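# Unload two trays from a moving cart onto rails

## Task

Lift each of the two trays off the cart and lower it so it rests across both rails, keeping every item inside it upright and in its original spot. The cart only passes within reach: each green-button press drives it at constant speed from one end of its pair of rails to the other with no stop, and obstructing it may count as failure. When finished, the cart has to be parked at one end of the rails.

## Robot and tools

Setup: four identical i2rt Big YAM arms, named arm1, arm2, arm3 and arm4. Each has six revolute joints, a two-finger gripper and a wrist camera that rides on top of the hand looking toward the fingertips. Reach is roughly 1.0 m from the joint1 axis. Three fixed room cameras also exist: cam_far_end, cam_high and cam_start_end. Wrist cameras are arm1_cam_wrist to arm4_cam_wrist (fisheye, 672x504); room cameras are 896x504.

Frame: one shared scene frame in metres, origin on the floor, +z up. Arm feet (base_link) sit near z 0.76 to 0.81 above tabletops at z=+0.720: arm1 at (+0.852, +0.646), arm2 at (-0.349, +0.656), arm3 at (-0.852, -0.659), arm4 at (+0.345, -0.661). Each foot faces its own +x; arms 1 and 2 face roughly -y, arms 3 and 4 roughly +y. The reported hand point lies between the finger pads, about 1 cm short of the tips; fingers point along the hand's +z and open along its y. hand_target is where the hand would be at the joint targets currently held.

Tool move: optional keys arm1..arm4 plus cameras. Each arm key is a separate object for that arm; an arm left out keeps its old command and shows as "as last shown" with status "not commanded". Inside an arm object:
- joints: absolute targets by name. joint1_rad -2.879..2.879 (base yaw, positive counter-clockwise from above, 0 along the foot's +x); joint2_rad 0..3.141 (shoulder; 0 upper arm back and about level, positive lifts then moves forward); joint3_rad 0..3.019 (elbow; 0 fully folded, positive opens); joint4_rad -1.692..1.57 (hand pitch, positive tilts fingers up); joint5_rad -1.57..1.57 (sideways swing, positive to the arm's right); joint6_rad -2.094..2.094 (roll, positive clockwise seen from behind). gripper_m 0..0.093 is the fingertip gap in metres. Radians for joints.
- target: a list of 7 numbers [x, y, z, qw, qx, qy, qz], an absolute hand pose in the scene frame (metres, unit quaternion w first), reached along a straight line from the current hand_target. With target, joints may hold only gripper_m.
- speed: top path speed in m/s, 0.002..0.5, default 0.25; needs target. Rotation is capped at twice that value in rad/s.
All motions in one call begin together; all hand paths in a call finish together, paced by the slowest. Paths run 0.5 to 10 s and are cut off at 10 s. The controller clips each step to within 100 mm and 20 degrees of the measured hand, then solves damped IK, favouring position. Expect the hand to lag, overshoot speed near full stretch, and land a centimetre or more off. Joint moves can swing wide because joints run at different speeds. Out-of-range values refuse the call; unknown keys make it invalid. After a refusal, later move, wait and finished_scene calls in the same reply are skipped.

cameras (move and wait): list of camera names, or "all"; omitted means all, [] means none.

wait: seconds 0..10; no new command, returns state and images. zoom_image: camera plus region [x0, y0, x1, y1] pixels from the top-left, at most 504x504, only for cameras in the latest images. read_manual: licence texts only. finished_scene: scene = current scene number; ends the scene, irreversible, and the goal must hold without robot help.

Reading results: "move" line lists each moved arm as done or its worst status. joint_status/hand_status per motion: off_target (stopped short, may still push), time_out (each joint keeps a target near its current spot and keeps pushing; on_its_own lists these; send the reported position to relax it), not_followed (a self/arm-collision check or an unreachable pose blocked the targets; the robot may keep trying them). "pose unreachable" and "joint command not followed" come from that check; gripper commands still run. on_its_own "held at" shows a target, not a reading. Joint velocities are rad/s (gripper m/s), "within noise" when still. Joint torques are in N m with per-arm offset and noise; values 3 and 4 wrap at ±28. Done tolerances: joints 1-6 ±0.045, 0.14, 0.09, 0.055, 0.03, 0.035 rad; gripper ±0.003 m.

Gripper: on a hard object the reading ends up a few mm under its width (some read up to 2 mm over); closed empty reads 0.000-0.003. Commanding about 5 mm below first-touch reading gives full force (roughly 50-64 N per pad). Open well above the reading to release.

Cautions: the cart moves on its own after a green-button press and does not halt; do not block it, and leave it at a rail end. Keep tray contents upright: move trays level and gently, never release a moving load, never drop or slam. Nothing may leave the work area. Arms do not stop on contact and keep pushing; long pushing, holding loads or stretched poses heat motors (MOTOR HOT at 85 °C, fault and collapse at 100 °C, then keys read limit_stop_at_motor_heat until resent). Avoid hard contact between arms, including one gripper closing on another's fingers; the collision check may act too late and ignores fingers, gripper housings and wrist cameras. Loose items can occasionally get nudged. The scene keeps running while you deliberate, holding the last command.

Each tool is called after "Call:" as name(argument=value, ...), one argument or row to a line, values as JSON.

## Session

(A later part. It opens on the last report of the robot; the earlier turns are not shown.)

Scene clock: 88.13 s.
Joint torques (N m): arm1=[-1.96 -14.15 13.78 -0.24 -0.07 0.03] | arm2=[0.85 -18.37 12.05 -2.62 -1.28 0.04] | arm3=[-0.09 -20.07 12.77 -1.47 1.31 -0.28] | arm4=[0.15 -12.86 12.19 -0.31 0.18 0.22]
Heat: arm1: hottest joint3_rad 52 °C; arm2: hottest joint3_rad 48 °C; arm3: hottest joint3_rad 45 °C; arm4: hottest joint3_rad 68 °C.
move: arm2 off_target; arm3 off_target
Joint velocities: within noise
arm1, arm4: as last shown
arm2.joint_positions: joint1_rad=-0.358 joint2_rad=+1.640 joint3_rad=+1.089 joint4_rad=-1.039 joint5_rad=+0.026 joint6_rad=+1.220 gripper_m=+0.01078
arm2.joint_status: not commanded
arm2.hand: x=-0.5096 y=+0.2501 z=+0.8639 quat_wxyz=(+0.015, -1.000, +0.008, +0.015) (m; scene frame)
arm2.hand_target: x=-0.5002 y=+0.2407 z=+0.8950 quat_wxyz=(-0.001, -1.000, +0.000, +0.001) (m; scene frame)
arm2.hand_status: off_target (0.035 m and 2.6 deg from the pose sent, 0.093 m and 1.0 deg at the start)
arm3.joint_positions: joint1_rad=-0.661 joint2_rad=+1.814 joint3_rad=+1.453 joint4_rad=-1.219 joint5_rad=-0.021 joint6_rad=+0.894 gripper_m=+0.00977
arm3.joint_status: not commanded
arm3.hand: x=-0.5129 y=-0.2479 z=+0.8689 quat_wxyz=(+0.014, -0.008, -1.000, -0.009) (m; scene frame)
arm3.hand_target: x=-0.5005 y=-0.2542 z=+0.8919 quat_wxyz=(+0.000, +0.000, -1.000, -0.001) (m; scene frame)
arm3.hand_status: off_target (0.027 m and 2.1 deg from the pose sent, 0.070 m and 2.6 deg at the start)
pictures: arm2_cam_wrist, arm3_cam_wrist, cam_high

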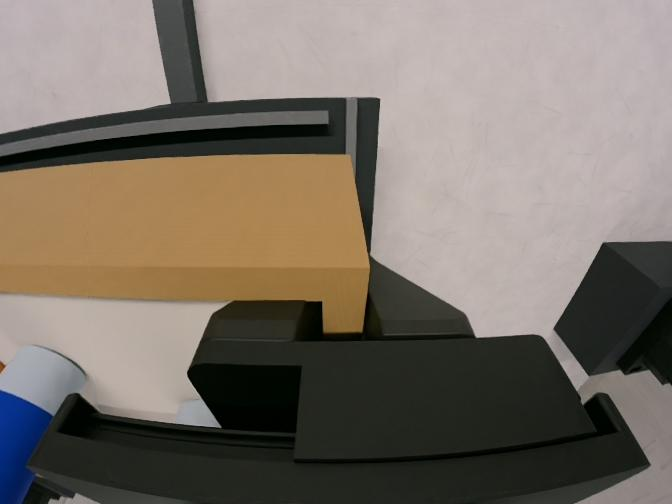

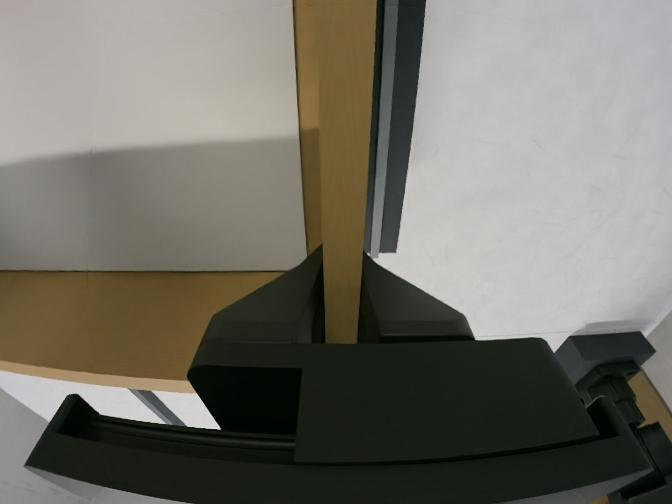

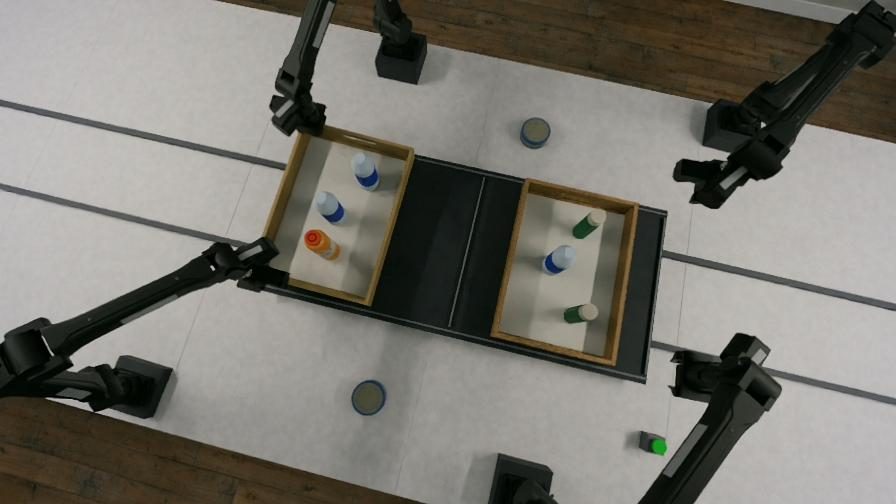

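Call:
wait(
  seconds=0.7,
  cameras=[],
)

Call:
move(
  arm1={"target":[0.61,0.217,0.815,0,1,0,0]},
  arm4={"target":[0.612,-0.250,0.810,0,0,1,0]},
  cameras=["arm1_cam_wrist","arm4_cam_wrist"],
)

Call:
move(
  arm1={"target":[0.695,0.217,0.815,0,1,0,0],"joints":{"gripper_m":0.0},"speed":0.06},
  arm4={"target":[0.695,-0.250,0.810,0,0,1,0],"joints":{"gripper_m":0.0},"speed":0.06},
  cameras=["arm1_cam_wrist","arm4_cam_wrist"],
)

Call:
move(
  arm1={"target":[0.735,0.217,0.91,0,1,0,0],"speed":0.1},
  arm4={"target":[0.735,-0.250,0.905,0,0,1,0],"speed":0.1},
  cameras=["arm1_cam_wrist","arm4_cam_wrist","cam_high"],
)

Scene clock: 96.60 s.
Joint torques (N m): arm1=[-1.49 -14.86 13.48 -0.09 -0.01 0.1] | arm2=[1.03 -18.08 12.08 -2.61 -1.27 0.04] | arm3=[-0.21 -20.01 12.81 -1.7 1.26 -0.27] | arm4=[0.26 -12.75 12.19 -0.28 0.19 0.22]
Heat: arm1: hottest joint3_rad 53 °C; arm2: hottest joint3_rad 48 °C; arm3: hottest joint3_rad 47 °C; arm4: hottest joint3_rad 70 °C.
Joint velocities: within noise
arm1.joint_positions: joint1_rad=-0.472 joint2_rad=+1.622 joint3_rad=+1.593 joint4_rad=-1.577 joint5_rad=+0.008 joint6_rad=+1.034 gripper_m=+0.05510
arm1.joint_status: not commanded
arm1.hand: x=+0.6092 y=+0.2266 z=+1.0380 quat_wxyz=(+0.020, -1.000, -0.010, -0.010) (m; scene frame)
arm1.hand_target: x=+0.6007 y=+0.2190 z=+1.0598 quat_wxyz=(+0.000, -1.000, +0.000, +0.000) (m; scene frame)
arm1.hand_status: not commanded
arm2.joint_positions: joint1_rad=-0.358 joint2_rad=+1.640 joint3_rad=+1.089 joint4_rad=-1.039 joint5_rad=+0.026 joint6_rad=+1.220 gripper_m=+0.01078
arm2.joint_status: not commanded
arm2.hand: x=-0.5096 y=+0.2501 z=+0.8639 quat_wxyz=(+0.015, -1.000, +0.008, +0.015) (m; scene frame)
arm2.hand_target: x=-0.5002 y=+0.2407 z=+0.8950 quat_wxyz=(-0.001, -1.000, +0.000, +0.001) (m; scene frame)
arm2.hand_status: off_target (0.035 m and 2.6 deg from the pose sent, 0.093 m and 1.0 deg at the start)
arm3.joint_positions: joint1_rad=-0.661 joint2_rad=+1.814 joint3_rad=+1.453 joint4_rad=-1.219 joint5_rad=-0.021 joint6_rad=+0.894 gripper_m=+0.00977
arm3.joint_status: not commanded
arm3.hand: x=-0.5129 y=-0.2479 z=+0.8689 quat_wxyz=(+0.014, -0.008, -1.000, -0.009) (m; scene frame)
arm3.hand_target: x=-0.5005 y=-0.2542 z=+0.8919 quat_wxyz=(+0.000, +0.000, -1.000, -0.001) (m; scene frame)
arm3.hand_status: off_target (0.027 m and 2.1 deg from the pose sent, 0.070 m and 2.6 deg at the start)
arm4.joint_positions: joint1_rad=-0.523 joint2_rad=+1.571 joint3_rad=+1.581 joint4_rad=-1.582 joint5_rad=+0.012 joint6_rad=+1.016 gripper_m=+0.05491
arm4.joint_status: not commanded
arm4.hand: x=+0.5913 y=-0.2560 z=+1.0536 quat_wxyz=(+0.003, +0.011, -1.000, +0.003) (m; scene frame)
arm4.hand_target: x=+0.5999 y=-0.2484 z=+1.0599 quat_wxyz=(+0.000, +0.000, -1.000, -0.001) (m; scene frame)
arm4.hand_status: not commanded
wait: 0.70 s; at rest from the start
pictures: none
No camera images: "cameras" was empty.

Scene clock: 98.47 s.
Joint torques (N m): arm1=[-0.21 -15.62 7.66 0.77 -0.05 -0.06] | arm2=[0.97 -18.49 12.1 -2.66 -1.27 0.04] | arm3=[0.15 -20.54 12.85 -1.81 1.25 -0.31] | arm4=[0.21 -14.45 7.39 0.72 0.19 -0.04]
Heat: arm1: hottest joint3_rad 53 °C; arm2: hottest joint3_rad 47 °C; arm3: hottest joint3_rad 47 °C; arm4: hottest joint3_rad 69 °C.
move: arm1 done; arm4 done
Joint velocities: within noise
arm1.joint_positions: joint1_rad=-0.476 joint2_rad=+1.794 joint3_rad=+1.205 joint4_rad=-0.979 joint5_rad=+0.008 joint6_rad=+1.058 gripper_m=+0.05506
arm1.joint_status: not commanded
arm1.hand: x=+0.6057 y=+0.2222 z=+0.8157 quat_wxyz=(+0.004, -1.000, +0.004, -0.001) (m; scene frame)
arm1.hand_target: x=+0.6100 y=+0.2171 z=+0.8150 quat_wxyz=(+0.000, -1.000, +0.000, +0.000) (m; scene frame)
arm1.hand_status: done (0.007 m and 0.6 deg from the pose sent, 0.223 m and 2.8 deg at the start)
arm2, arm3: as last shown
arm4.joint_positions: joint1_rad=-0.553 joint2_rad=+1.775 joint3_rad=+1.193 joint4_rad=-0.978 joint5_rad=+0.012 joint6_rad=+1.010 gripper_m=+0.05491
arm4.joint_status: not commanded
arm4.hand: x=+0.6081 y=-0.2504 z=+0.8176 quat_wxyz=(+0.000, -0.001, -1.000, -0.002) (m; scene frame)
arm4.hand_target: x=+0.6120 y=-0.2501 z=+0.8102 quat_wxyz=(+0.000, +0.000, -1.000, +0.000) (m; scene frame)
arm4.hand_status: done (0.009 m and 0.3 deg from the pose sent, 0.244 m and 1.4 deg at the start)
pictures: arm1_cam_wrist, arm4_cam_wrist

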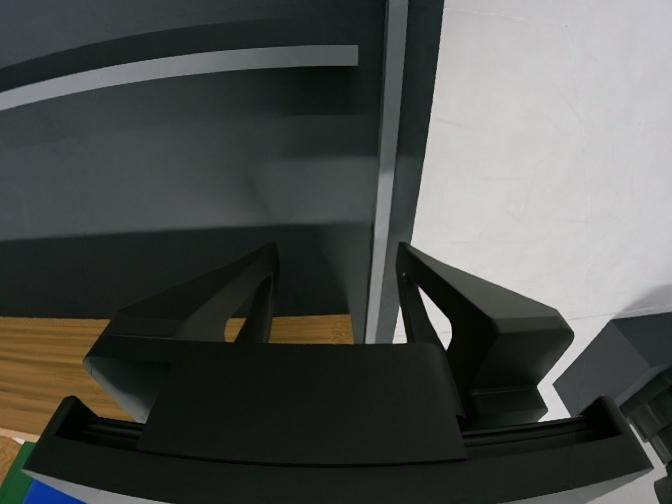

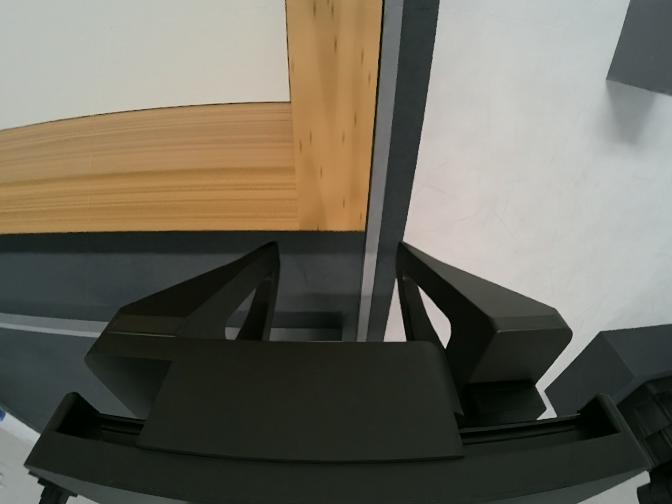

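Scene clock: 100.50 s.
Joint torques (N m): arm1=[-0.32 -16.03 7.31 0.9 0.09 0.09] | arm2=[0.91 -18.49 12.11 -2.62 -1.27 0.04] | arm3=[0.21 -19.96 12.77 -1.66 1.28 -0.27] | arm4=[0.32 -15.33 10.33 -0.32 0.12 -0.12]
Heat: arm1: hottest joint3_rad 52 °C; arm2: hottest joint3_rad 47 °C; arm3: hottest joint3_rad 47 °C; arm4: hottest joint3_rad 69 °C.
move: arm1 off_target; arm4 off_target
Joint velocities: within noise
arm1.joint_positions: joint1_rad=-0.308 joint2_rad=+1.739 joint3_rad=+1.093 joint4_rad=-0.951 joint5_rad=+0.007 joint6_rad=+1.213 gripper_m=+0.00046
arm1.joint_status: all done
arm1.hand: x=+0.6938 y=+0.2238 z=+0.8069 quat_wxyz=(+0.016, -1.000, -0.002, -0.006) (m; scene frame)
arm1.hand_target: x=+0.6951 y=+0.2171 z=+0.8150 quat_wxyz=(+0.000, -1.000, +0.000, +0.000) (m; scene frame)
arm1.hand_status: off_target (0.011 m and 2.0 deg from the pose sent, 0.089 m and 0.7 deg at the start)
arm2, arm3: as last shown
arm4.joint_positions: joint1_rad=-0.686 joint2_rad=+1.871 joint3_rad=+1.321 joint4_rad=-1.010 joint5_rad=+0.012 joint6_rad=+0.888 gripper_m=+0.00033
arm4.joint_status: all done
arm4.hand: x=+0.6856 y=-0.2577 z=+0.8116 quat_wxyz=(+0.000, -0.007, -1.000, -0.001) (m; scene frame)
arm4.hand_target: x=+0.6949 y=-0.2503 z=+0.8100 quat_wxyz=(+0.000, +0.000, -1.000, +0.000) (m; scene frame)
arm4.hand_status: off_target (0.012 m and 0.8 deg from the pose sent, 0.087 m and 0.2 deg at the start)
pictures: arm1_cam_wrist, arm4_cam_wrist

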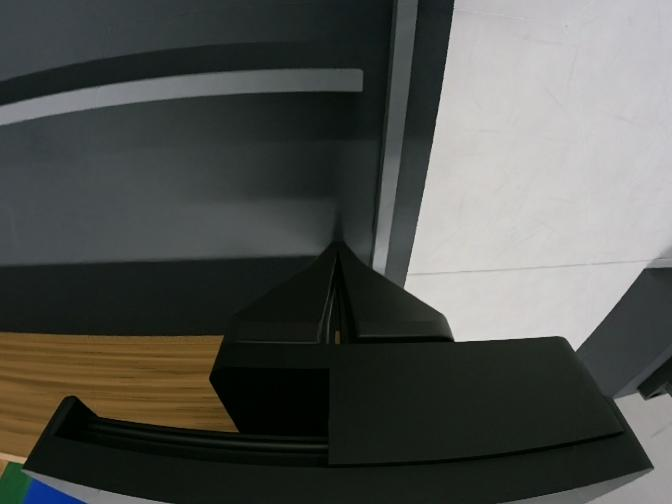

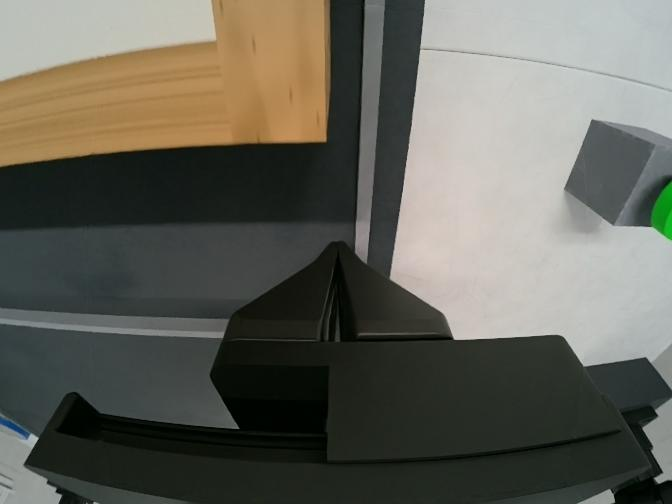

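Scene clock: 102.10 s.
Joint torques (N m): arm1=[-0.32 -13.8 11.58 -0.13 0.1 0.06] | arm2=[1.03 -18.32 12.14 -2.62 -1.28 0.04] | arm3=[0.03 -20.07 12.85 -1.65 1.27 -0.22] | arm4=[0.21 -18.55 11.21 -0.32 0.12 -0.13]
Heat: arm1: hottest joint3_rad 52 °C; arm2: hottest joint3_rad 47 °C; arm3: hottest joint3_rad 47 °C; arm4: hottest joint3_rad 69 °C.
move: arm1 off_target; arm4 off_target
Joint velocities: within noise
arm1.joint_positions: joint1_rad=-0.223 joint2_rad=+1.574 joint3_rad=+1.132 joint4_rad=-1.163 joint5_rad=+0.007 joint6_rad=+1.299 gripper_m=+0.00046
arm1.joint_status: not commanded
arm1.hand: x=+0.7358 y=+0.2338 z=+0.8903 quat_wxyz=(+0.020, -1.000, -0.002, -0.006) (m; scene frame)
arm1.hand_target: x=+0.7353 y=+0.2179 z=+0.9100 quat_wxyz=(+0.000, -1.000, +0.000, +0.000) (m; scene frame)
arm1.hand_status: off_target (0.026 m and 2.4 deg from the pose sent, 0.111 m and 2.0 deg at the start)
arm2, arm3: as last shown
arm4.joint_positions: joint1_rad=-0.736 joint2_rad=+1.860 joint3_rad=+1.536 joint4_rad=-1.264 joint5_rad=+0.012 joint6_rad=+0.836 gripper_m=+0.00033
arm4.joint_status: not commanded
arm4.hand: x=+0.7241 y=-0.2562 z=+0.8907 quat_wxyz=(+0.009, -0.005, -1.000, +0.010) (m; scene frame)
arm4.hand_target: x=+0.7346 y=-0.2504 z=+0.9052 quat_wxyz=(+0.000, +0.000, -1.000, +0.000) (m; scene frame)
arm4.hand_status: off_target (0.019 m and 1.7 deg from the pose sent, 0.106 m and 0.8 deg at the start)
pictures: arm1_cam_wrist, arm4_cam_wrist, cam_high

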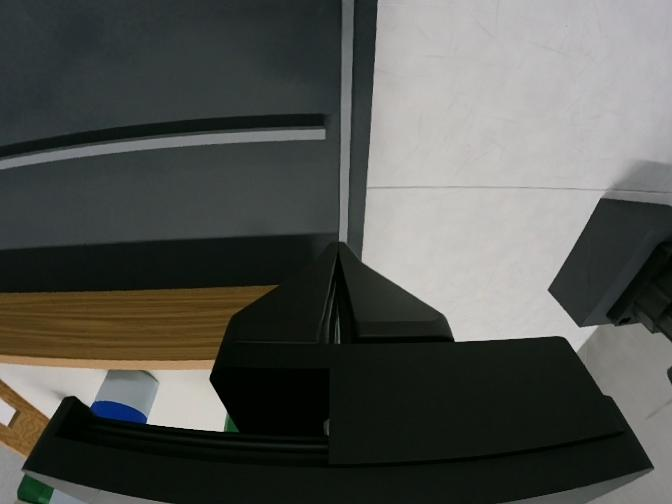

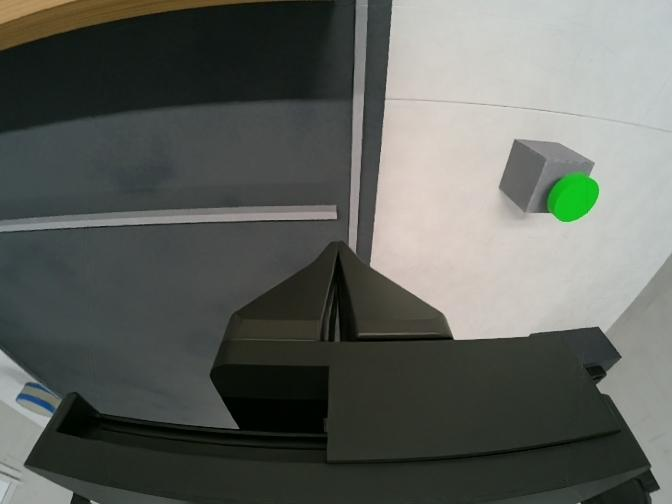

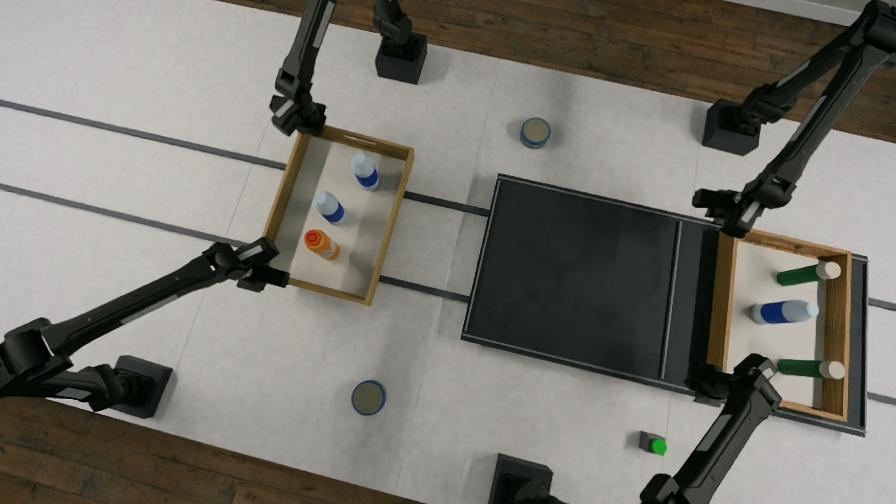

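Call:
move(
  arm2={"target":[-0.50,0.24,0.928,0,1,0,0],"speed":0.05},
  arm3={"target":[-0.50,-0.254,0.925,0,0,1,0],"speed":0.05},
  arm1={"target":[0.60,0.216,1.06,0,1,0,0],"joints":{"gripper_m":0.05}},
  arm4={"target":[0.708,-0.42,0.98,0,0,1,0]},
  cameras=[],
)

Call:
move(
  arm4={"target":[0.708,-0.447,0.86,0,0,1,0]},
  cameras=["cam_high","arm2_cam_wrist","arm3_cam_wrist"],
)

Call:
zoom_image(
  camera="cam_high",
  region=[220, 90, 440, 310],
)

Call:
wait(
  seconds=8,
  cameras=["cam_far_end"],
)

Scene clock: 133.23 s.
Joint torques (N m): arm1=[-0.56 -14.04 12.98 -0.03 -0.02 -0.18] | arm2=[1.08 -18.32 13.44 -2.81 -1.57 0.03] | arm3=[0.44 -21.95 13.16 -1.89 1.24 -0.16] | arm4=[0.85 -12.4 8.29 -0.23 -0.01 -0.12]
Heat: arm1: hottest joint3_rad 55 °C; arm2: hottest joint3_rad 47 °C; arm3: hottest joint3_rad 50 °C; arm4: hottest joint3_rad 71 °C.
move: arm1 off_target; arm2 off_target; arm3 off_target; arm4 done
Joint velocities: within noise
arm1.joint_positions: joint1_rad=-0.477 joint2_rad=+1.619 joint3_rad=+1.613 joint4_rad=-1.579 joint5_rad=+0.008 joint6_rad=+1.059 gripper_m=+0.04991
arm1.joint_status: all done
arm1.hand: x=+0.6047 y=+0.2243 z=+1.0466 quat_wxyz=(+0.011, -1.000, +0.006, -0.005) (m; scene frame)
arm1.hand_target: x=+0.6003 y=+0.2165 z=+1.0600 quat_wxyz=(+0.000, -1.000, +0.000, +0.000) (m; scene frame)
arm1.hand_status: off_target (0.016 m and 1.5 deg from the pose sent, 0.218 m and 2.4 deg at the start)
arm2.joint_positions: joint1_rad=-0.358 joint2_rad=+1.606 joint3_rad=+1.125 joint4_rad=-1.118 joint5_rad=+0.034 joint6_rad=+1.220 gripper_m=+0.01078
arm2.joint_status: not commanded
arm2.hand: x=-0.5099 y=+0.2523 z=+0.8904 quat_wxyz=(+0.021, -1.000, +0.008, +0.017) (m; scene frame)
arm2.hand_target: x=-0.5001 y=+0.2411 z=+0.9269 quat_wxyz=(-0.001, -1.000, +0.000, +0.001) (m; scene frame)
arm2.hand_status: off_target (0.041 m and 3.3 deg from the pose sent, 0.066 m and 2.6 deg at the start)
arm3.joint_positions: joint1_rad=-0.662 joint2_rad=+1.809 joint3_rad=+1.506 joint4_rad=-1.291 joint5_rad=-0.021 joint6_rad=+0.887 gripper_m=+0.01000
arm3.joint_status: not commanded
arm3.hand: x=-0.5110 y=-0.2468 z=+0.8906 quat_wxyz=(+0.018, -0.005, -1.000, -0.004) (m; scene frame)
arm3.hand_target: x=-0.5008 y=-0.2544 z=+0.9242 quat_wxyz=(+0.000, +0.000, -1.000, -0.001) (m; scene frame)
arm3.hand_status: off_target (0.037 m and 2.2 deg from the pose sent, 0.058 m and 2.1 deg at the start)
arm4.joint_positions: joint1_rad=-0.969 joint2_rad=+1.471 joint3_rad=+1.293 joint4_rad=-1.356 joint5_rad=+0.012 joint6_rad=+0.612 gripper_m=+0.00033
arm4.joint_status: not commanded
arm4.hand: x=+0.7123 y=-0.4192 z=+0.9848 quat_wxyz=(-0.010, -0.010, -1.000, -0.006) (m; scene frame)
arm4.hand_target: x=+0.7080 y=-0.4200 z=+0.9801 quat_wxyz=(+0.000, +0.000, -1.000, +0.000) (m; scene frame)
arm4.hand_status: done (0.006 m and 1.8 deg from the pose sent, 0.187 m and 1.7 deg at the start)
pictures: none
No camera images: "cameras" was empty.

Scene clock: 134.40 s.
Joint torques (N m): arm1=[-0.56 -14.39 12.86 -0.24 -0.02 -0.2] | arm2=[1.03 -18.37 13.41 -2.8 -1.57 0.03] | arm3=[0.79 -21.66 13.08 -2.13 1.23 -0.19] | arm4=[0.32 -12.1 7.82 0.72 -0.02 -0.11]
Heat: arm1: hottest joint3_rad 55 °C; arm2: hottest joint3_rad 47 °C; arm3: hottest joint3_rad 50 °C; arm4: hottest joint3_rad 70 °C.
move: arm4 done
Joint velocities: within noise
arm1, arm2, arm3: as last shown
arm1.hand: x=+0.6047 y=+0.2243 z=+1.0466 quat_wxyz=(+0.011, -1.000, +0.005, -0.005) (m; scene frame)
arm1.hand_target: x=+0.6003 y=+0.2164 z=+1.0600 quat_wxyz=(+0.000, -1.000, +0.000, +0.000) (m; scene frame)
arm4.joint_positions: joint1_rad=-1.019 joint2_rad=+1.549 joint3_rad=+1.037 joint4_rad=-1.054 joint5_rad=+0.011 joint6_rad=+0.556 gripper_m=+0.00033
arm4.joint_status: not commanded
arm4.hand: x=+0.7039 y=-0.4483 z=+0.8618 quat_wxyz=(+0.003, -0.007, -1.000, +0.003) (m; scene frame)
arm4.hand_target: x=+0.7079 y=-0.4470 z=+0.8601 quat_wxyz=(+0.000, +0.000, -1.000, +0.000) (m; scene frame)
arm4.hand_status: done (0.005 m and 1.0 deg from the pose sent, 0.128 m and 1.8 deg at the start)
pictures: arm2_cam_wrist, arm3_cam_wrist, cam_high

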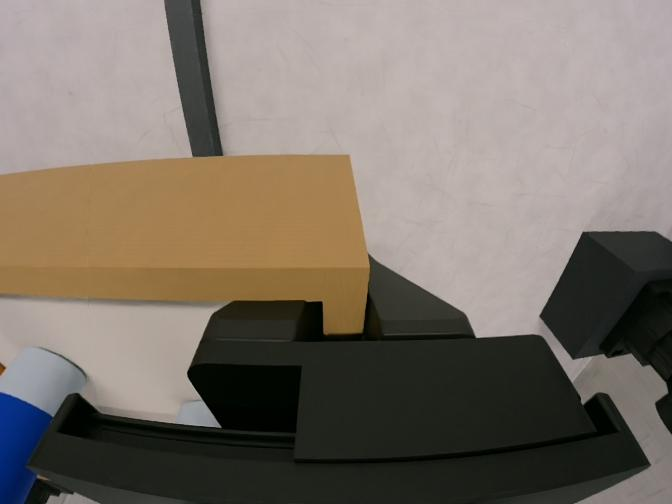

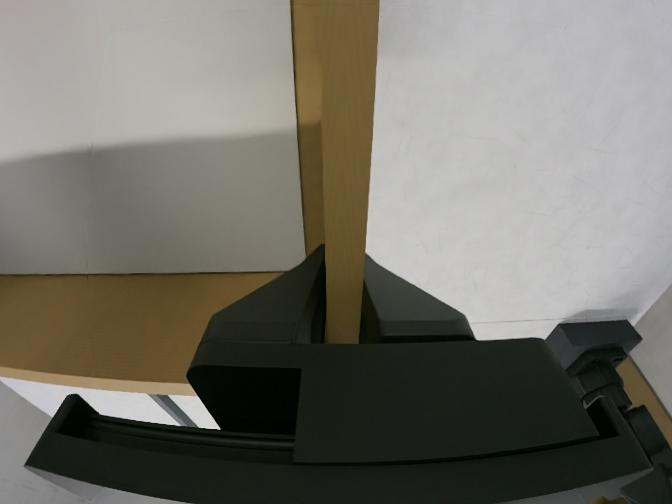

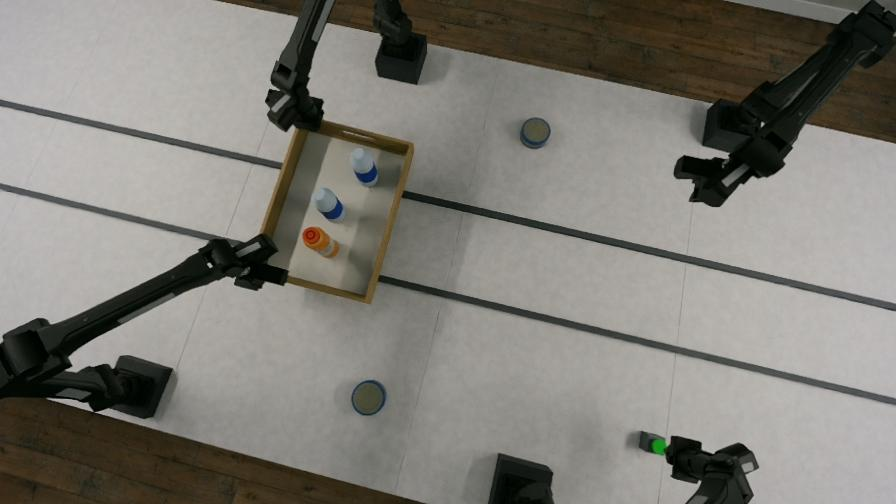

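Scaled by 2.291 from the camera's 896x504 image, which has a finer 1280x720 frame.

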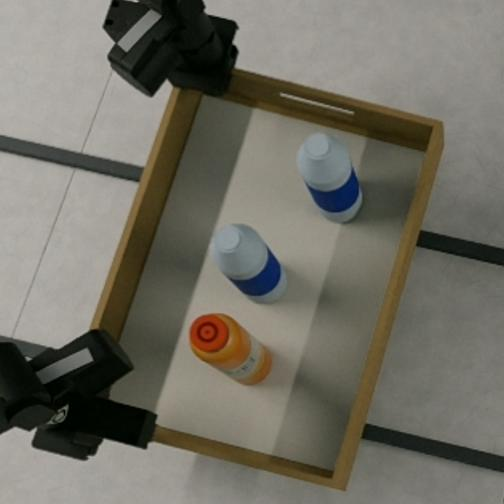

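Scene clock: 142.40 s.
Joint torques (N m): arm1=[-0.56 -14.74 12.75 -0.32 -0.07 -0.14] | arm2=[0.91 -18.26 13.38 -2.74 -1.57 0.02] | arm3=[0.5 -21.3 13.24 -2.13 1.22 -0.19] | arm4=[0.38 -12.16 7.69 0.72 -0.02 -0.12]
Heat: arm1: hottest joint3_rad 55 °C; arm2: hottest joint3_rad 49 °C; arm3: hottest joint3_rad 50 °C; arm4: hottest joint3_rad 69 °C.
Joint velocities: within noise
arm1.joint_positions: joint1_rad=-0.477 joint2_rad=+1.619 joint3_rad=+1.613 joint4_rad=-1.579 joint5_rad=+0.008 joint6_rad=+1.059 gripper_m=+0.04991
arm1.joint_status: not commanded
arm1.hand: x=+0.6047 y=+0.2243 z=+1.0466 quat_wxyz=(+0.011, -1.000, +0.005, -0.005) (m; scene frame)
arm1.hand_target: x=+0.6003 y=+0.2164 z=+1.0600 quat_wxyz=(+0.000, -1.000, +0.000, +0.000) (m; scene frame)
arm1.hand_status: not commanded
arm2.joint_positions: joint1_rad=-0.358 joint2_rad=+1.606 joint3_rad=+1.125 joint4_rad=-1.118 joint5_rad=+0.034 joint6_rad=+1.220 gripper_m=+0.01078
arm2.joint_status: not commanded
arm2.hand: x=-0.5099 y=+0.2523 z=+0.8904 quat_wxyz=(+0.021, -1.000, +0.008, +0.017) (m; scene frame)
arm2.hand_target: x=-0.5001 y=+0.2411 z=+0.9269 quat_wxyz=(-0.001, -1.000, +0.000, +0.001) (m; scene frame)
arm2.hand_status: not commanded
arm3.joint_positions: joint1_rad=-0.662 joint2_rad=+1.809 joint3_rad=+1.506 joint4_rad=-1.291 joint5_rad=-0.021 joint6_rad=+0.887 gripper_m=+0.01000
arm3.joint_status: not commanded
arm3.hand: x=-0.5110 y=-0.2468 z=+0.8906 quat_wxyz=(+0.018, -0.005, -1.000, -0.004) (m; scene frame)
arm3.hand_target: x=-0.5008 y=-0.2544 z=+0.9242 quat_wxyz=(+0.000, +0.000, -1.000, -0.001) (m; scene frame)
arm3.hand_status: not commanded
arm4.joint_positions: joint1_rad=-1.019 joint2_rad=+1.549 joint3_rad=+1.037 joint4_rad=-1.054 joint5_rad=+0.011 joint6_rad=+0.555 gripper_m=+0.00033
arm4.joint_status: not commanded
arm4.hand: x=+0.7039 y=-0.4483 z=+0.8618 quat_wxyz=(+0.003, -0.007, -1.000, +0.003) (m; scene frame)
arm4.hand_target: x=+0.7079 y=-0.4470 z=+0.8601 quat_wxyz=(+0.000, +0.000, -1.000, +0.000) (m; scene frame)
arm4.hand_status: done (0.005 m and 0.9 deg from the pose sent, 0.128 m and 1.8 deg at the start)
wait: 8.00 s; at rest by 0.27 s
pictures: cam_far_end

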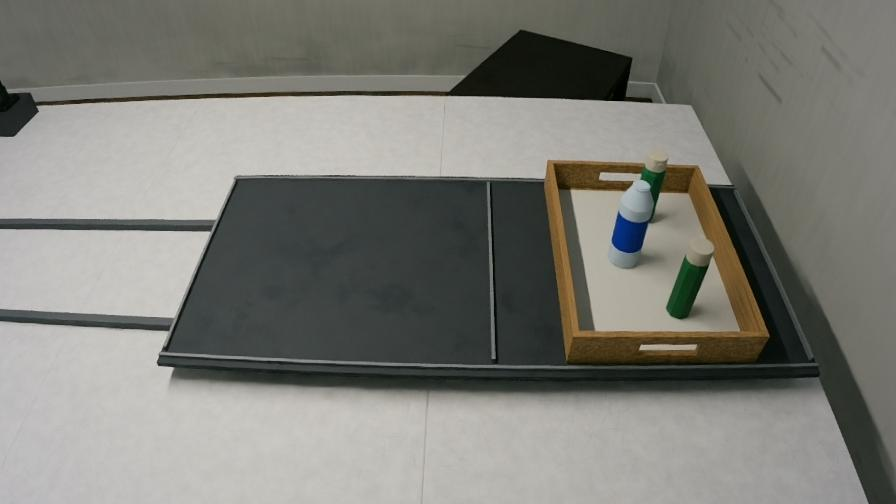

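Call:
move(
  arm4={"target":[0.712,-0.447,0.765,0,0,1,0],"speed":0.12},
  cameras=["cam_far_end"],
)

Call:
move(
  arm4={"target":[0.70,-0.43,0.98,0,0,1,0],"joints":{"gripper_m":0.05}},
  cameras=[],
)

Call:
move(
  arm4={"target":[0.60,-0.252,1.06,0,0,1,0]},
  cameras=[],
)

Call:
wait(
  seconds=10,
  cameras=[],
)

Call:
wait(
  seconds=10,
  cameras=[],
)

Call:
wait(
  seconds=8,
  cameras=["cam_high"],
)

Scene clock: 152.30 s.
Joint torques (N m): arm1=[-0.62 -14.33 12.93 -0.27 -0.02 -0.17] | arm2=[0.85 -18.26 13.38 -2.81 -1.56 0.04] | arm3=[0.03 -21.6 13.18 -2.17 1.21 -0.19] | arm4=[-0.21 -7.41 4.79 2.66 0 -0.13]
Heat: arm1: hottest joint3_rad 55 °C; arm2: hottest joint3_rad 50 °C; arm3: hottest joint3_rad 50 °C; arm4: hottest joint3_rad 66 °C.
move: arm4 off_target
Joint velocities: within noise
arm1, arm2, arm3: as last shown
arm4.joint_positions: joint1_rad=-1.020 joint2_rad=+1.639 joint3_rad=+0.973 joint4_rad=-0.846 joint5_rad=+0.010 joint6_rad=+0.549 gripper_m=+0.00033
arm4.joint_status: not commanded
arm4.hand: x=+0.7159 y=-0.4411 z=+0.8063 quat_wxyz=(-0.020, -0.005, -1.000, -0.011) (m; scene frame)
arm4.hand_target: x=+0.7091 y=-0.4486 z=+0.7683 quat_wxyz=(+0.000, +0.000, -1.000, +0.000) (m; scene frame)
arm4.hand_status: off_target (0.042 m and 2.7 deg from the pose sent, 0.097 m and 0.9 deg at the start)
pictures: cam_far_end

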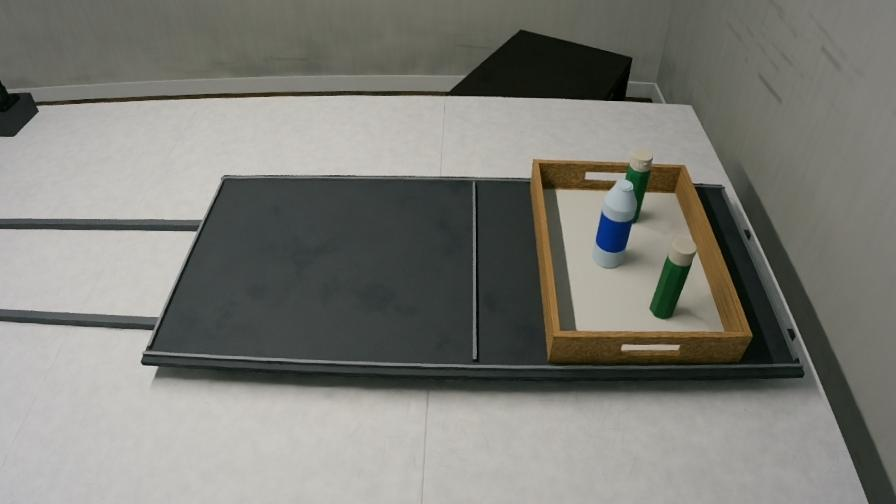

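Scene clock: 153.80 s.
Joint torques (N m): arm1=[-0.97 -13.63 12.98 -0.21 -0.02 -0.23] | arm2=[1.03 -18.55 13.42 -2.84 -1.56 0.03] | arm3=[0.26 -21.48 13.07 -1.88 1.27 -0.21] | arm4=[1.14 -11.34 11.03 -0.32 0.16 0.21]
Heat: arm1: hottest joint3_rad 55 °C; arm2: hottest joint3_rad 50 °C; arm3: hottest joint3_rad 50 °C; arm4: hottest joint3_rad 66 °C.
move: arm4 off_target
Joint velocities: within noise
arm1, arm2, arm3: as last shown
arm4.joint_positions: joint1_rad=-0.981 joint2_rad=+1.437 joint3_rad=+1.220 joint4_rad=-1.353 joint5_rad=+0.007 joint6_rad=+0.569 gripper_m=+0.04991
arm4.joint_status: all done
arm4.hand: x=+0.6940 y=-0.4364 z=+0.9714 quat_wxyz=(+0.006, +0.006, -1.000, +0.002) (m; scene frame)
arm4.hand_target: x=+0.6997 y=-0.4302 z=+0.9798 quat_wxyz=(+0.000, +0.000, -1.000, +0.000) (m; scene frame)
arm4.hand_status: off_target (0.012 m and 0.9 deg from the pose sent, 0.175 m and 2.7 deg at the start)
pictures: none
No camera images: "cameras" was empty.

Scene clock: 155.53 s.
Joint torques (N m): arm1=[-0.91 -14.15 12.7 -0.1 0.01 -0.16] | arm2=[0.91 -18.49 13.45 -2.81 -1.56 0.03] | arm3=[0.03 -21.42 13.16 -2 1.26 -0.2] | arm4=[0.21 -12.57 12.19 -0.28 0.19 0.23]
Heat: arm1: hottest joint3_rad 55 °C; arm2: hottest joint3_rad 50 °C; arm3: hottest joint3_rad 50 °C; arm4: hottest joint3_rad 66 °C.
move: arm4 off_target
Joint velocities: within noise
arm1, arm2, arm3: as last shown
arm4.joint_positions: joint1_rad=-0.527 joint2_rad=+1.562 joint3_rad=+1.570 joint4_rad=-1.580 joint5_rad=+0.012 joint6_rad=+1.010 gripper_m=+0.04991
arm4.joint_status: not commanded
arm4.hand: x=+0.5911 y=-0.2600 z=+1.0534 quat_wxyz=(+0.003, +0.012, -1.000, +0.003) (m; scene frame)
arm4.hand_target: x=+0.5997 y=-0.2524 z=+1.0598 quat_wxyz=(+0.000, +0.000, -1.000, +0.000) (m; scene frame)
arm4.hand_status: off_target (0.014 m and 1.5 deg from the pose sent, 0.225 m and 0.9 deg at the start)
pictures: none
No camera images: "cameras" was empty.

Scene clock: 165.53 s.
Joint torques (N m): arm1=[-1.03 -14.27 12.82 -0.01 -0.03 -0.2] | arm2=[0.79 -18.37 13.49 -2.78 -1.56 0.03] | arm3=[0.97 -21.77 13.16 -2.15 1.27 -0.25] | arm4=[0.09 -12.57 12.22 -0.35 0.19 0.23]
Heat: arm1: hottest joint3_rad 55 °C; arm2: hottest joint3_rad 51 °C; arm3: hottest joint3_rad 51 °C; arm4: hottest joint3_rad 70 °C.
Joint velocities: within noise
arm1.joint_positions: joint1_rad=-0.477 joint2_rad=+1.619 joint3_rad=+1.613 joint4_rad=-1.579 joint5_rad=+0.008 joint6_rad=+1.059 gripper_m=+0.04991
arm1.joint_status: not commanded
arm1.hand: x=+0.6047 y=+0.2243 z=+1.0466 quat_wxyz=(+0.011, -1.000, +0.005, -0.005) (m; scene frame)
arm1.hand_target: x=+0.6003 y=+0.2164 z=+1.0600 quat_wxyz=(+0.000, -1.000, +0.000, +0.000) (m; scene frame)
arm1.hand_status: not commanded
arm2.joint_positions: joint1_rad=-0.358 joint2_rad=+1.606 joint3_rad=+1.125 joint4_rad=-1.118 joint5_rad=+0.034 joint6_rad=+1.220 gripper_m=+0.01078
arm2.joint_status: not commanded
arm2.hand: x=-0.5099 y=+0.2523 z=+0.8904 quat_wxyz=(+0.021, -1.000, +0.008, +0.017) (m; scene frame)
arm2.hand_target: x=-0.5001 y=+0.2411 z=+0.9269 quat_wxyz=(-0.001, -1.000, +0.000, +0.001) (m; scene frame)
arm2.hand_status: not commanded
arm3.joint_positions: joint1_rad=-0.662 joint2_rad=+1.809 joint3_rad=+1.506 joint4_rad=-1.291 joint5_rad=-0.021 joint6_rad=+0.887 gripper_m=+0.01000
arm3.joint_status: not commanded
arm3.hand: x=-0.5110 y=-0.2468 z=+0.8906 quat_wxyz=(+0.018, -0.005, -1.000, -0.004) (m; scene frame)
arm3.hand_target: x=-0.5008 y=-0.2544 z=+0.9242 quat_wxyz=(+0.000, +0.000, -1.000, -0.001) (m; scene frame)
arm3.hand_status: not commanded
arm4.joint_positions: joint1_rad=-0.527 joint2_rad=+1.562 joint3_rad=+1.570 joint4_rad=-1.580 joint5_rad=+0.012 joint6_rad=+1.011 gripper_m=+0.04991
arm4.joint_status: not commanded
arm4.hand: x=+0.5911 y=-0.2600 z=+1.0534 quat_wxyz=(+0.003, +0.012, -1.000, +0.003) (m; scene frame)
arm4.hand_target: x=+0.5998 y=-0.2524 z=+1.0598 quat_wxyz=(+0.000, +0.000, -1.000, +0.000) (m; scene frame)
arm4.hand_status: off_target (0.014 m and 1.4 deg from the pose sent, 0.225 m and 0.9 deg at the start)
wait: 10.00 s; at rest by 0.27 s
pictures: none
No camera images: "cameras" was empty.

Scene clock: 175.53 s.
Joint torques (N m): arm1=[-0.38 -14.45 12.86 -0.32 -0.01 -0.13] | arm2=[1.03 -18.32 13.39 -2.82 -1.57 0.02] | arm3=[0.03 -21.89 13.22 -2.1 1.26 -0.19] | arm4=[0.21 -12.51 12.14 -0.31 0.19 0.21]
Heat: arm1: hottest joint3_rad 55 °C; arm2: hottest joint3_rad 52 °C; arm3: hottest joint2_rad 51 °C; arm4: hottest joint3_rad 72 °C.
Joint velocities: within noise
arm1.joint_positions: joint1_rad=-0.477 joint2_rad=+1.619 joint3_rad=+1.613 joint4_rad=-1.579 joint5_rad=+0.008 joint6_rad=+1.059 gripper_m=+0.04991
arm1.joint_status: not commanded
arm1.hand: x=+0.6047 y=+0.2243 z=+1.0466 quat_wxyz=(+0.011, -1.000, +0.005, -0.005) (m; scene frame)
arm1.hand_target: x=+0.6003 y=+0.2164 z=+1.0600 quat_wxyz=(+0.000, -1.000, +0.000, +0.000) (m; scene frame)
arm1.hand_status: not commanded
arm2.joint_positions: joint1_rad=-0.358 joint2_rad=+1.606 joint3_rad=+1.125 joint4_rad=-1.118 joint5_rad=+0.034 joint6_rad=+1.220 gripper_m=+0.01078
arm2.joint_status: not commanded
arm2.hand: x=-0.5099 y=+0.2523 z=+0.8904 quat_wxyz=(+0.021, -1.000, +0.008, +0.017) (m; scene frame)
arm2.hand_target: x=-0.5001 y=+0.2411 z=+0.9269 quat_wxyz=(-0.001, -1.000, +0.000, +0.001) (m; scene frame)
arm2.hand_status: not commanded
arm3.joint_positions: joint1_rad=-0.662 joint2_rad=+1.809 joint3_rad=+1.506 joint4_rad=-1.291 joint5_rad=-0.021 joint6_rad=+0.887 gripper_m=+0.01000
arm3.joint_status: not commanded
arm3.hand: x=-0.5110 y=-0.2468 z=+0.8906 quat_wxyz=(+0.018, -0.005, -1.000, -0.004) (m; scene frame)
arm3.hand_target: x=-0.5008 y=-0.2544 z=+0.9242 quat_wxyz=(+0.000, +0.000, -1.000, -0.001) (m; scene frame)
arm3.hand_status: not commanded
arm4.joint_positions: joint1_rad=-0.527 joint2_rad=+1.562 joint3_rad=+1.570 joint4_rad=-1.580 joint5_rad=+0.012 joint6_rad=+1.011 gripper_m=+0.04991
arm4.joint_status: not commanded
arm4.hand: x=+0.5911 y=-0.2600 z=+1.0534 quat_wxyz=(+0.003, +0.012, -1.000, +0.003) (m; scene frame)
arm4.hand_target: x=+0.5998 y=-0.2524 z=+1.0598 quat_wxyz=(+0.000, +0.000, -1.000, +0.000) (m; scene frame)
arm4.hand_status: off_target (0.014 m and 1.4 deg from the pose sent, 0.225 m and 0.9 deg at the start)
wait: 10.00 s; at rest by 0.27 s
pictures: none
No camera images: "cameras" was empty.

Scene clock: 183.53 s.
Joint torques (N m): arm1=[-1.44 -13.8 12.64 -0.18 0 -0.16] | arm2=[0.85 -18.37 13.37 -2.81 -1.56 0.03] | arm3=[0.5 -21.83 13.26 -2.02 1.31 -0.21] | arm4=[0.21 -12.63 12.18 -0.27 0.19 0.23]
Heat: arm1: hottest joint3_rad 55 °C; arm2: hottest joint3_rad 52 °C; arm3: hottest joint2_rad 51 °C; arm4: hottest joint3_rad 74 °C.
Joint velocities: within noise
arm1.joint_positions: joint1_rad=-0.477 joint2_rad=+1.619 joint3_rad=+1.613 joint4_rad=-1.579 joint5_rad=+0.008 joint6_rad=+1.059 gripper_m=+0.04991
arm1.joint_status: not commanded
arm1.hand: x=+0.6047 y=+0.2243 z=+1.0466 quat_wxyz=(+0.011, -1.000, +0.005, -0.005) (m; scene frame)
arm1.hand_target: x=+0.6003 y=+0.2164 z=+1.0600 quat_wxyz=(+0.000, -1.000, +0.000, +0.000) (m; scene frame)
arm1.hand_status: not commanded
arm2.joint_positions: joint1_rad=-0.358 joint2_rad=+1.606 joint3_rad=+1.125 joint4_rad=-1.118 joint5_rad=+0.034 joint6_rad=+1.220 gripper_m=+0.01078
arm2.joint_status: not commanded
arm2.hand: x=-0.5099 y=+0.2523 z=+0.8904 quat_wxyz=(+0.021, -1.000, +0.008, +0.017) (m; scene frame)
arm2.hand_target: x=-0.5001 y=+0.2411 z=+0.9269 quat_wxyz=(-0.001, -1.000, +0.000, +0.001) (m; scene frame)
arm2.hand_status: not commanded
arm3.joint_positions: joint1_rad=-0.662 joint2_rad=+1.809 joint3_rad=+1.506 joint4_rad=-1.291 joint5_rad=-0.021 joint6_rad=+0.887 gripper_m=+0.01000
arm3.joint_status: not commanded
arm3.hand: x=-0.5110 y=-0.2468 z=+0.8906 quat_wxyz=(+0.018, -0.005, -1.000, -0.004) (m; scene frame)
arm3.hand_target: x=-0.5008 y=-0.2544 z=+0.9242 quat_wxyz=(+0.000, +0.000, -1.000, -0.001) (m; scene frame)
arm3.hand_status: not commanded
arm4.joint_positions: joint1_rad=-0.527 joint2_rad=+1.562 joint3_rad=+1.570 joint4_rad=-1.580 joint5_rad=+0.012 joint6_rad=+1.011 gripper_m=+0.04991
arm4.joint_status: not commanded
arm4.hand: x=+0.5911 y=-0.2600 z=+1.0534 quat_wxyz=(+0.003, +0.012, -1.000, +0.003) (m; scene frame)
arm4.hand_target: x=+0.5998 y=-0.2524 z=+1.0598 quat_wxyz=(+0.000, +0.000, -1.000, +0.000) (m; scene frame)
arm4.hand_status: off_target (0.014 m and 1.4 deg from the pose sent, 0.225 m and 0.9 deg at the start)
wait: 8.00 s; at rest by 0.27 s
pictures: cam_high

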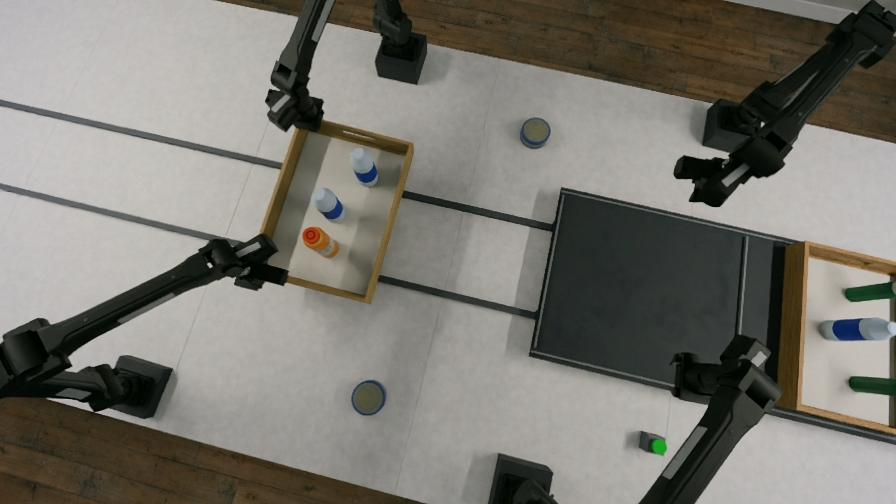

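Call:
wait(
  seconds=2.5,
  cameras=[],
)

Scene clock: 188.97 s.
Joint torques (N m): arm1=[-1.03 -13.8 12.68 -0.31 -0.01 -0.21] | arm2=[0.85 -18.37 13.38 -2.81 -1.56 0.05] | arm3=[1.2 -22.36 13.16 -2.07 1.19 -0.21] | arm4=[0.21 -12.57 12.22 -0.34 0.19 0.22]
Heat: arm1: hottest joint3_rad 55 °C; arm2: hottest joint3_rad 52 °C; arm3: hottest joint2_rad 51 °C; arm4: hottest joint3_rad 75 °C.
Joint velocities: within noise
arm1.joint_positions: joint1_rad=-0.477 joint2_rad=+1.619 joint3_rad=+1.613 joint4_rad=-1.579 joint5_rad=+0.008 joint6_rad=+1.059 gripper_m=+0.04991
arm1.joint_status: not commanded
arm1.hand: x=+0.6047 y=+0.2243 z=+1.0466 quat_wxyz=(+0.011, -1.000, +0.005, -0.005) (m; scene frame)
arm1.hand_target: x=+0.6003 y=+0.2164 z=+1.0600 quat_wxyz=(+0.000, -1.000, +0.000, +0.000) (m; scene frame)
arm1.hand_status: not commanded
arm2.joint_positions: joint1_rad=-0.358 joint2_rad=+1.606 joint3_rad=+1.125 joint4_rad=-1.118 joint5_rad=+0.034 joint6_rad=+1.220 gripper_m=+0.01078
arm2.joint_status: not commanded
arm2.hand: x=-0.5099 y=+0.2523 z=+0.8904 quat_wxyz=(+0.021, -1.000, +0.008, +0.017) (m; scene frame)
arm2.hand_target: x=-0.5001 y=+0.2411 z=+0.9269 quat_wxyz=(-0.001, -1.000, +0.000, +0.001) (m; scene frame)
arm2.hand_status: not commanded
arm3.joint_positions: joint1_rad=-0.662 joint2_rad=+1.809 joint3_rad=+1.506 joint4_rad=-1.291 joint5_rad=-0.021 joint6_rad=+0.887 gripper_m=+0.01000
arm3.joint_status: not commanded
arm3.hand: x=-0.5110 y=-0.2468 z=+0.8906 quat_wxyz=(+0.018, -0.005, -1.000, -0.004) (m; scene frame)
arm3.hand_target: x=-0.5008 y=-0.2544 z=+0.9242 quat_wxyz=(+0.000, +0.000, -1.000, -0.001) (m; scene frame)
arm3.hand_status: not commanded
arm4.joint_positions: joint1_rad=-0.527 joint2_rad=+1.562 joint3_rad=+1.570 joint4_rad=-1.580 joint5_rad=+0.012 joint6_rad=+1.011 gripper_m=+0.04991
arm4.joint_status: not commanded
arm4.hand: x=+0.5911 y=-0.2600 z=+1.0534 quat_wxyz=(+0.003, +0.012, -1.000, +0.003) (m; scene frame)
arm4.hand_target: x=+0.5998 y=-0.2524 z=+1.0598 quat_wxyz=(+0.000, +0.000, -1.000, +0.000) (m; scene frame)
arm4.hand_status: off_target (0.014 m and 1.4 deg from the pose sent, 0.225 m and 0.9 deg at the start)
wait: 2.50 s; at rest from the start
pictures: none
No camera images: "cameras" was empty.


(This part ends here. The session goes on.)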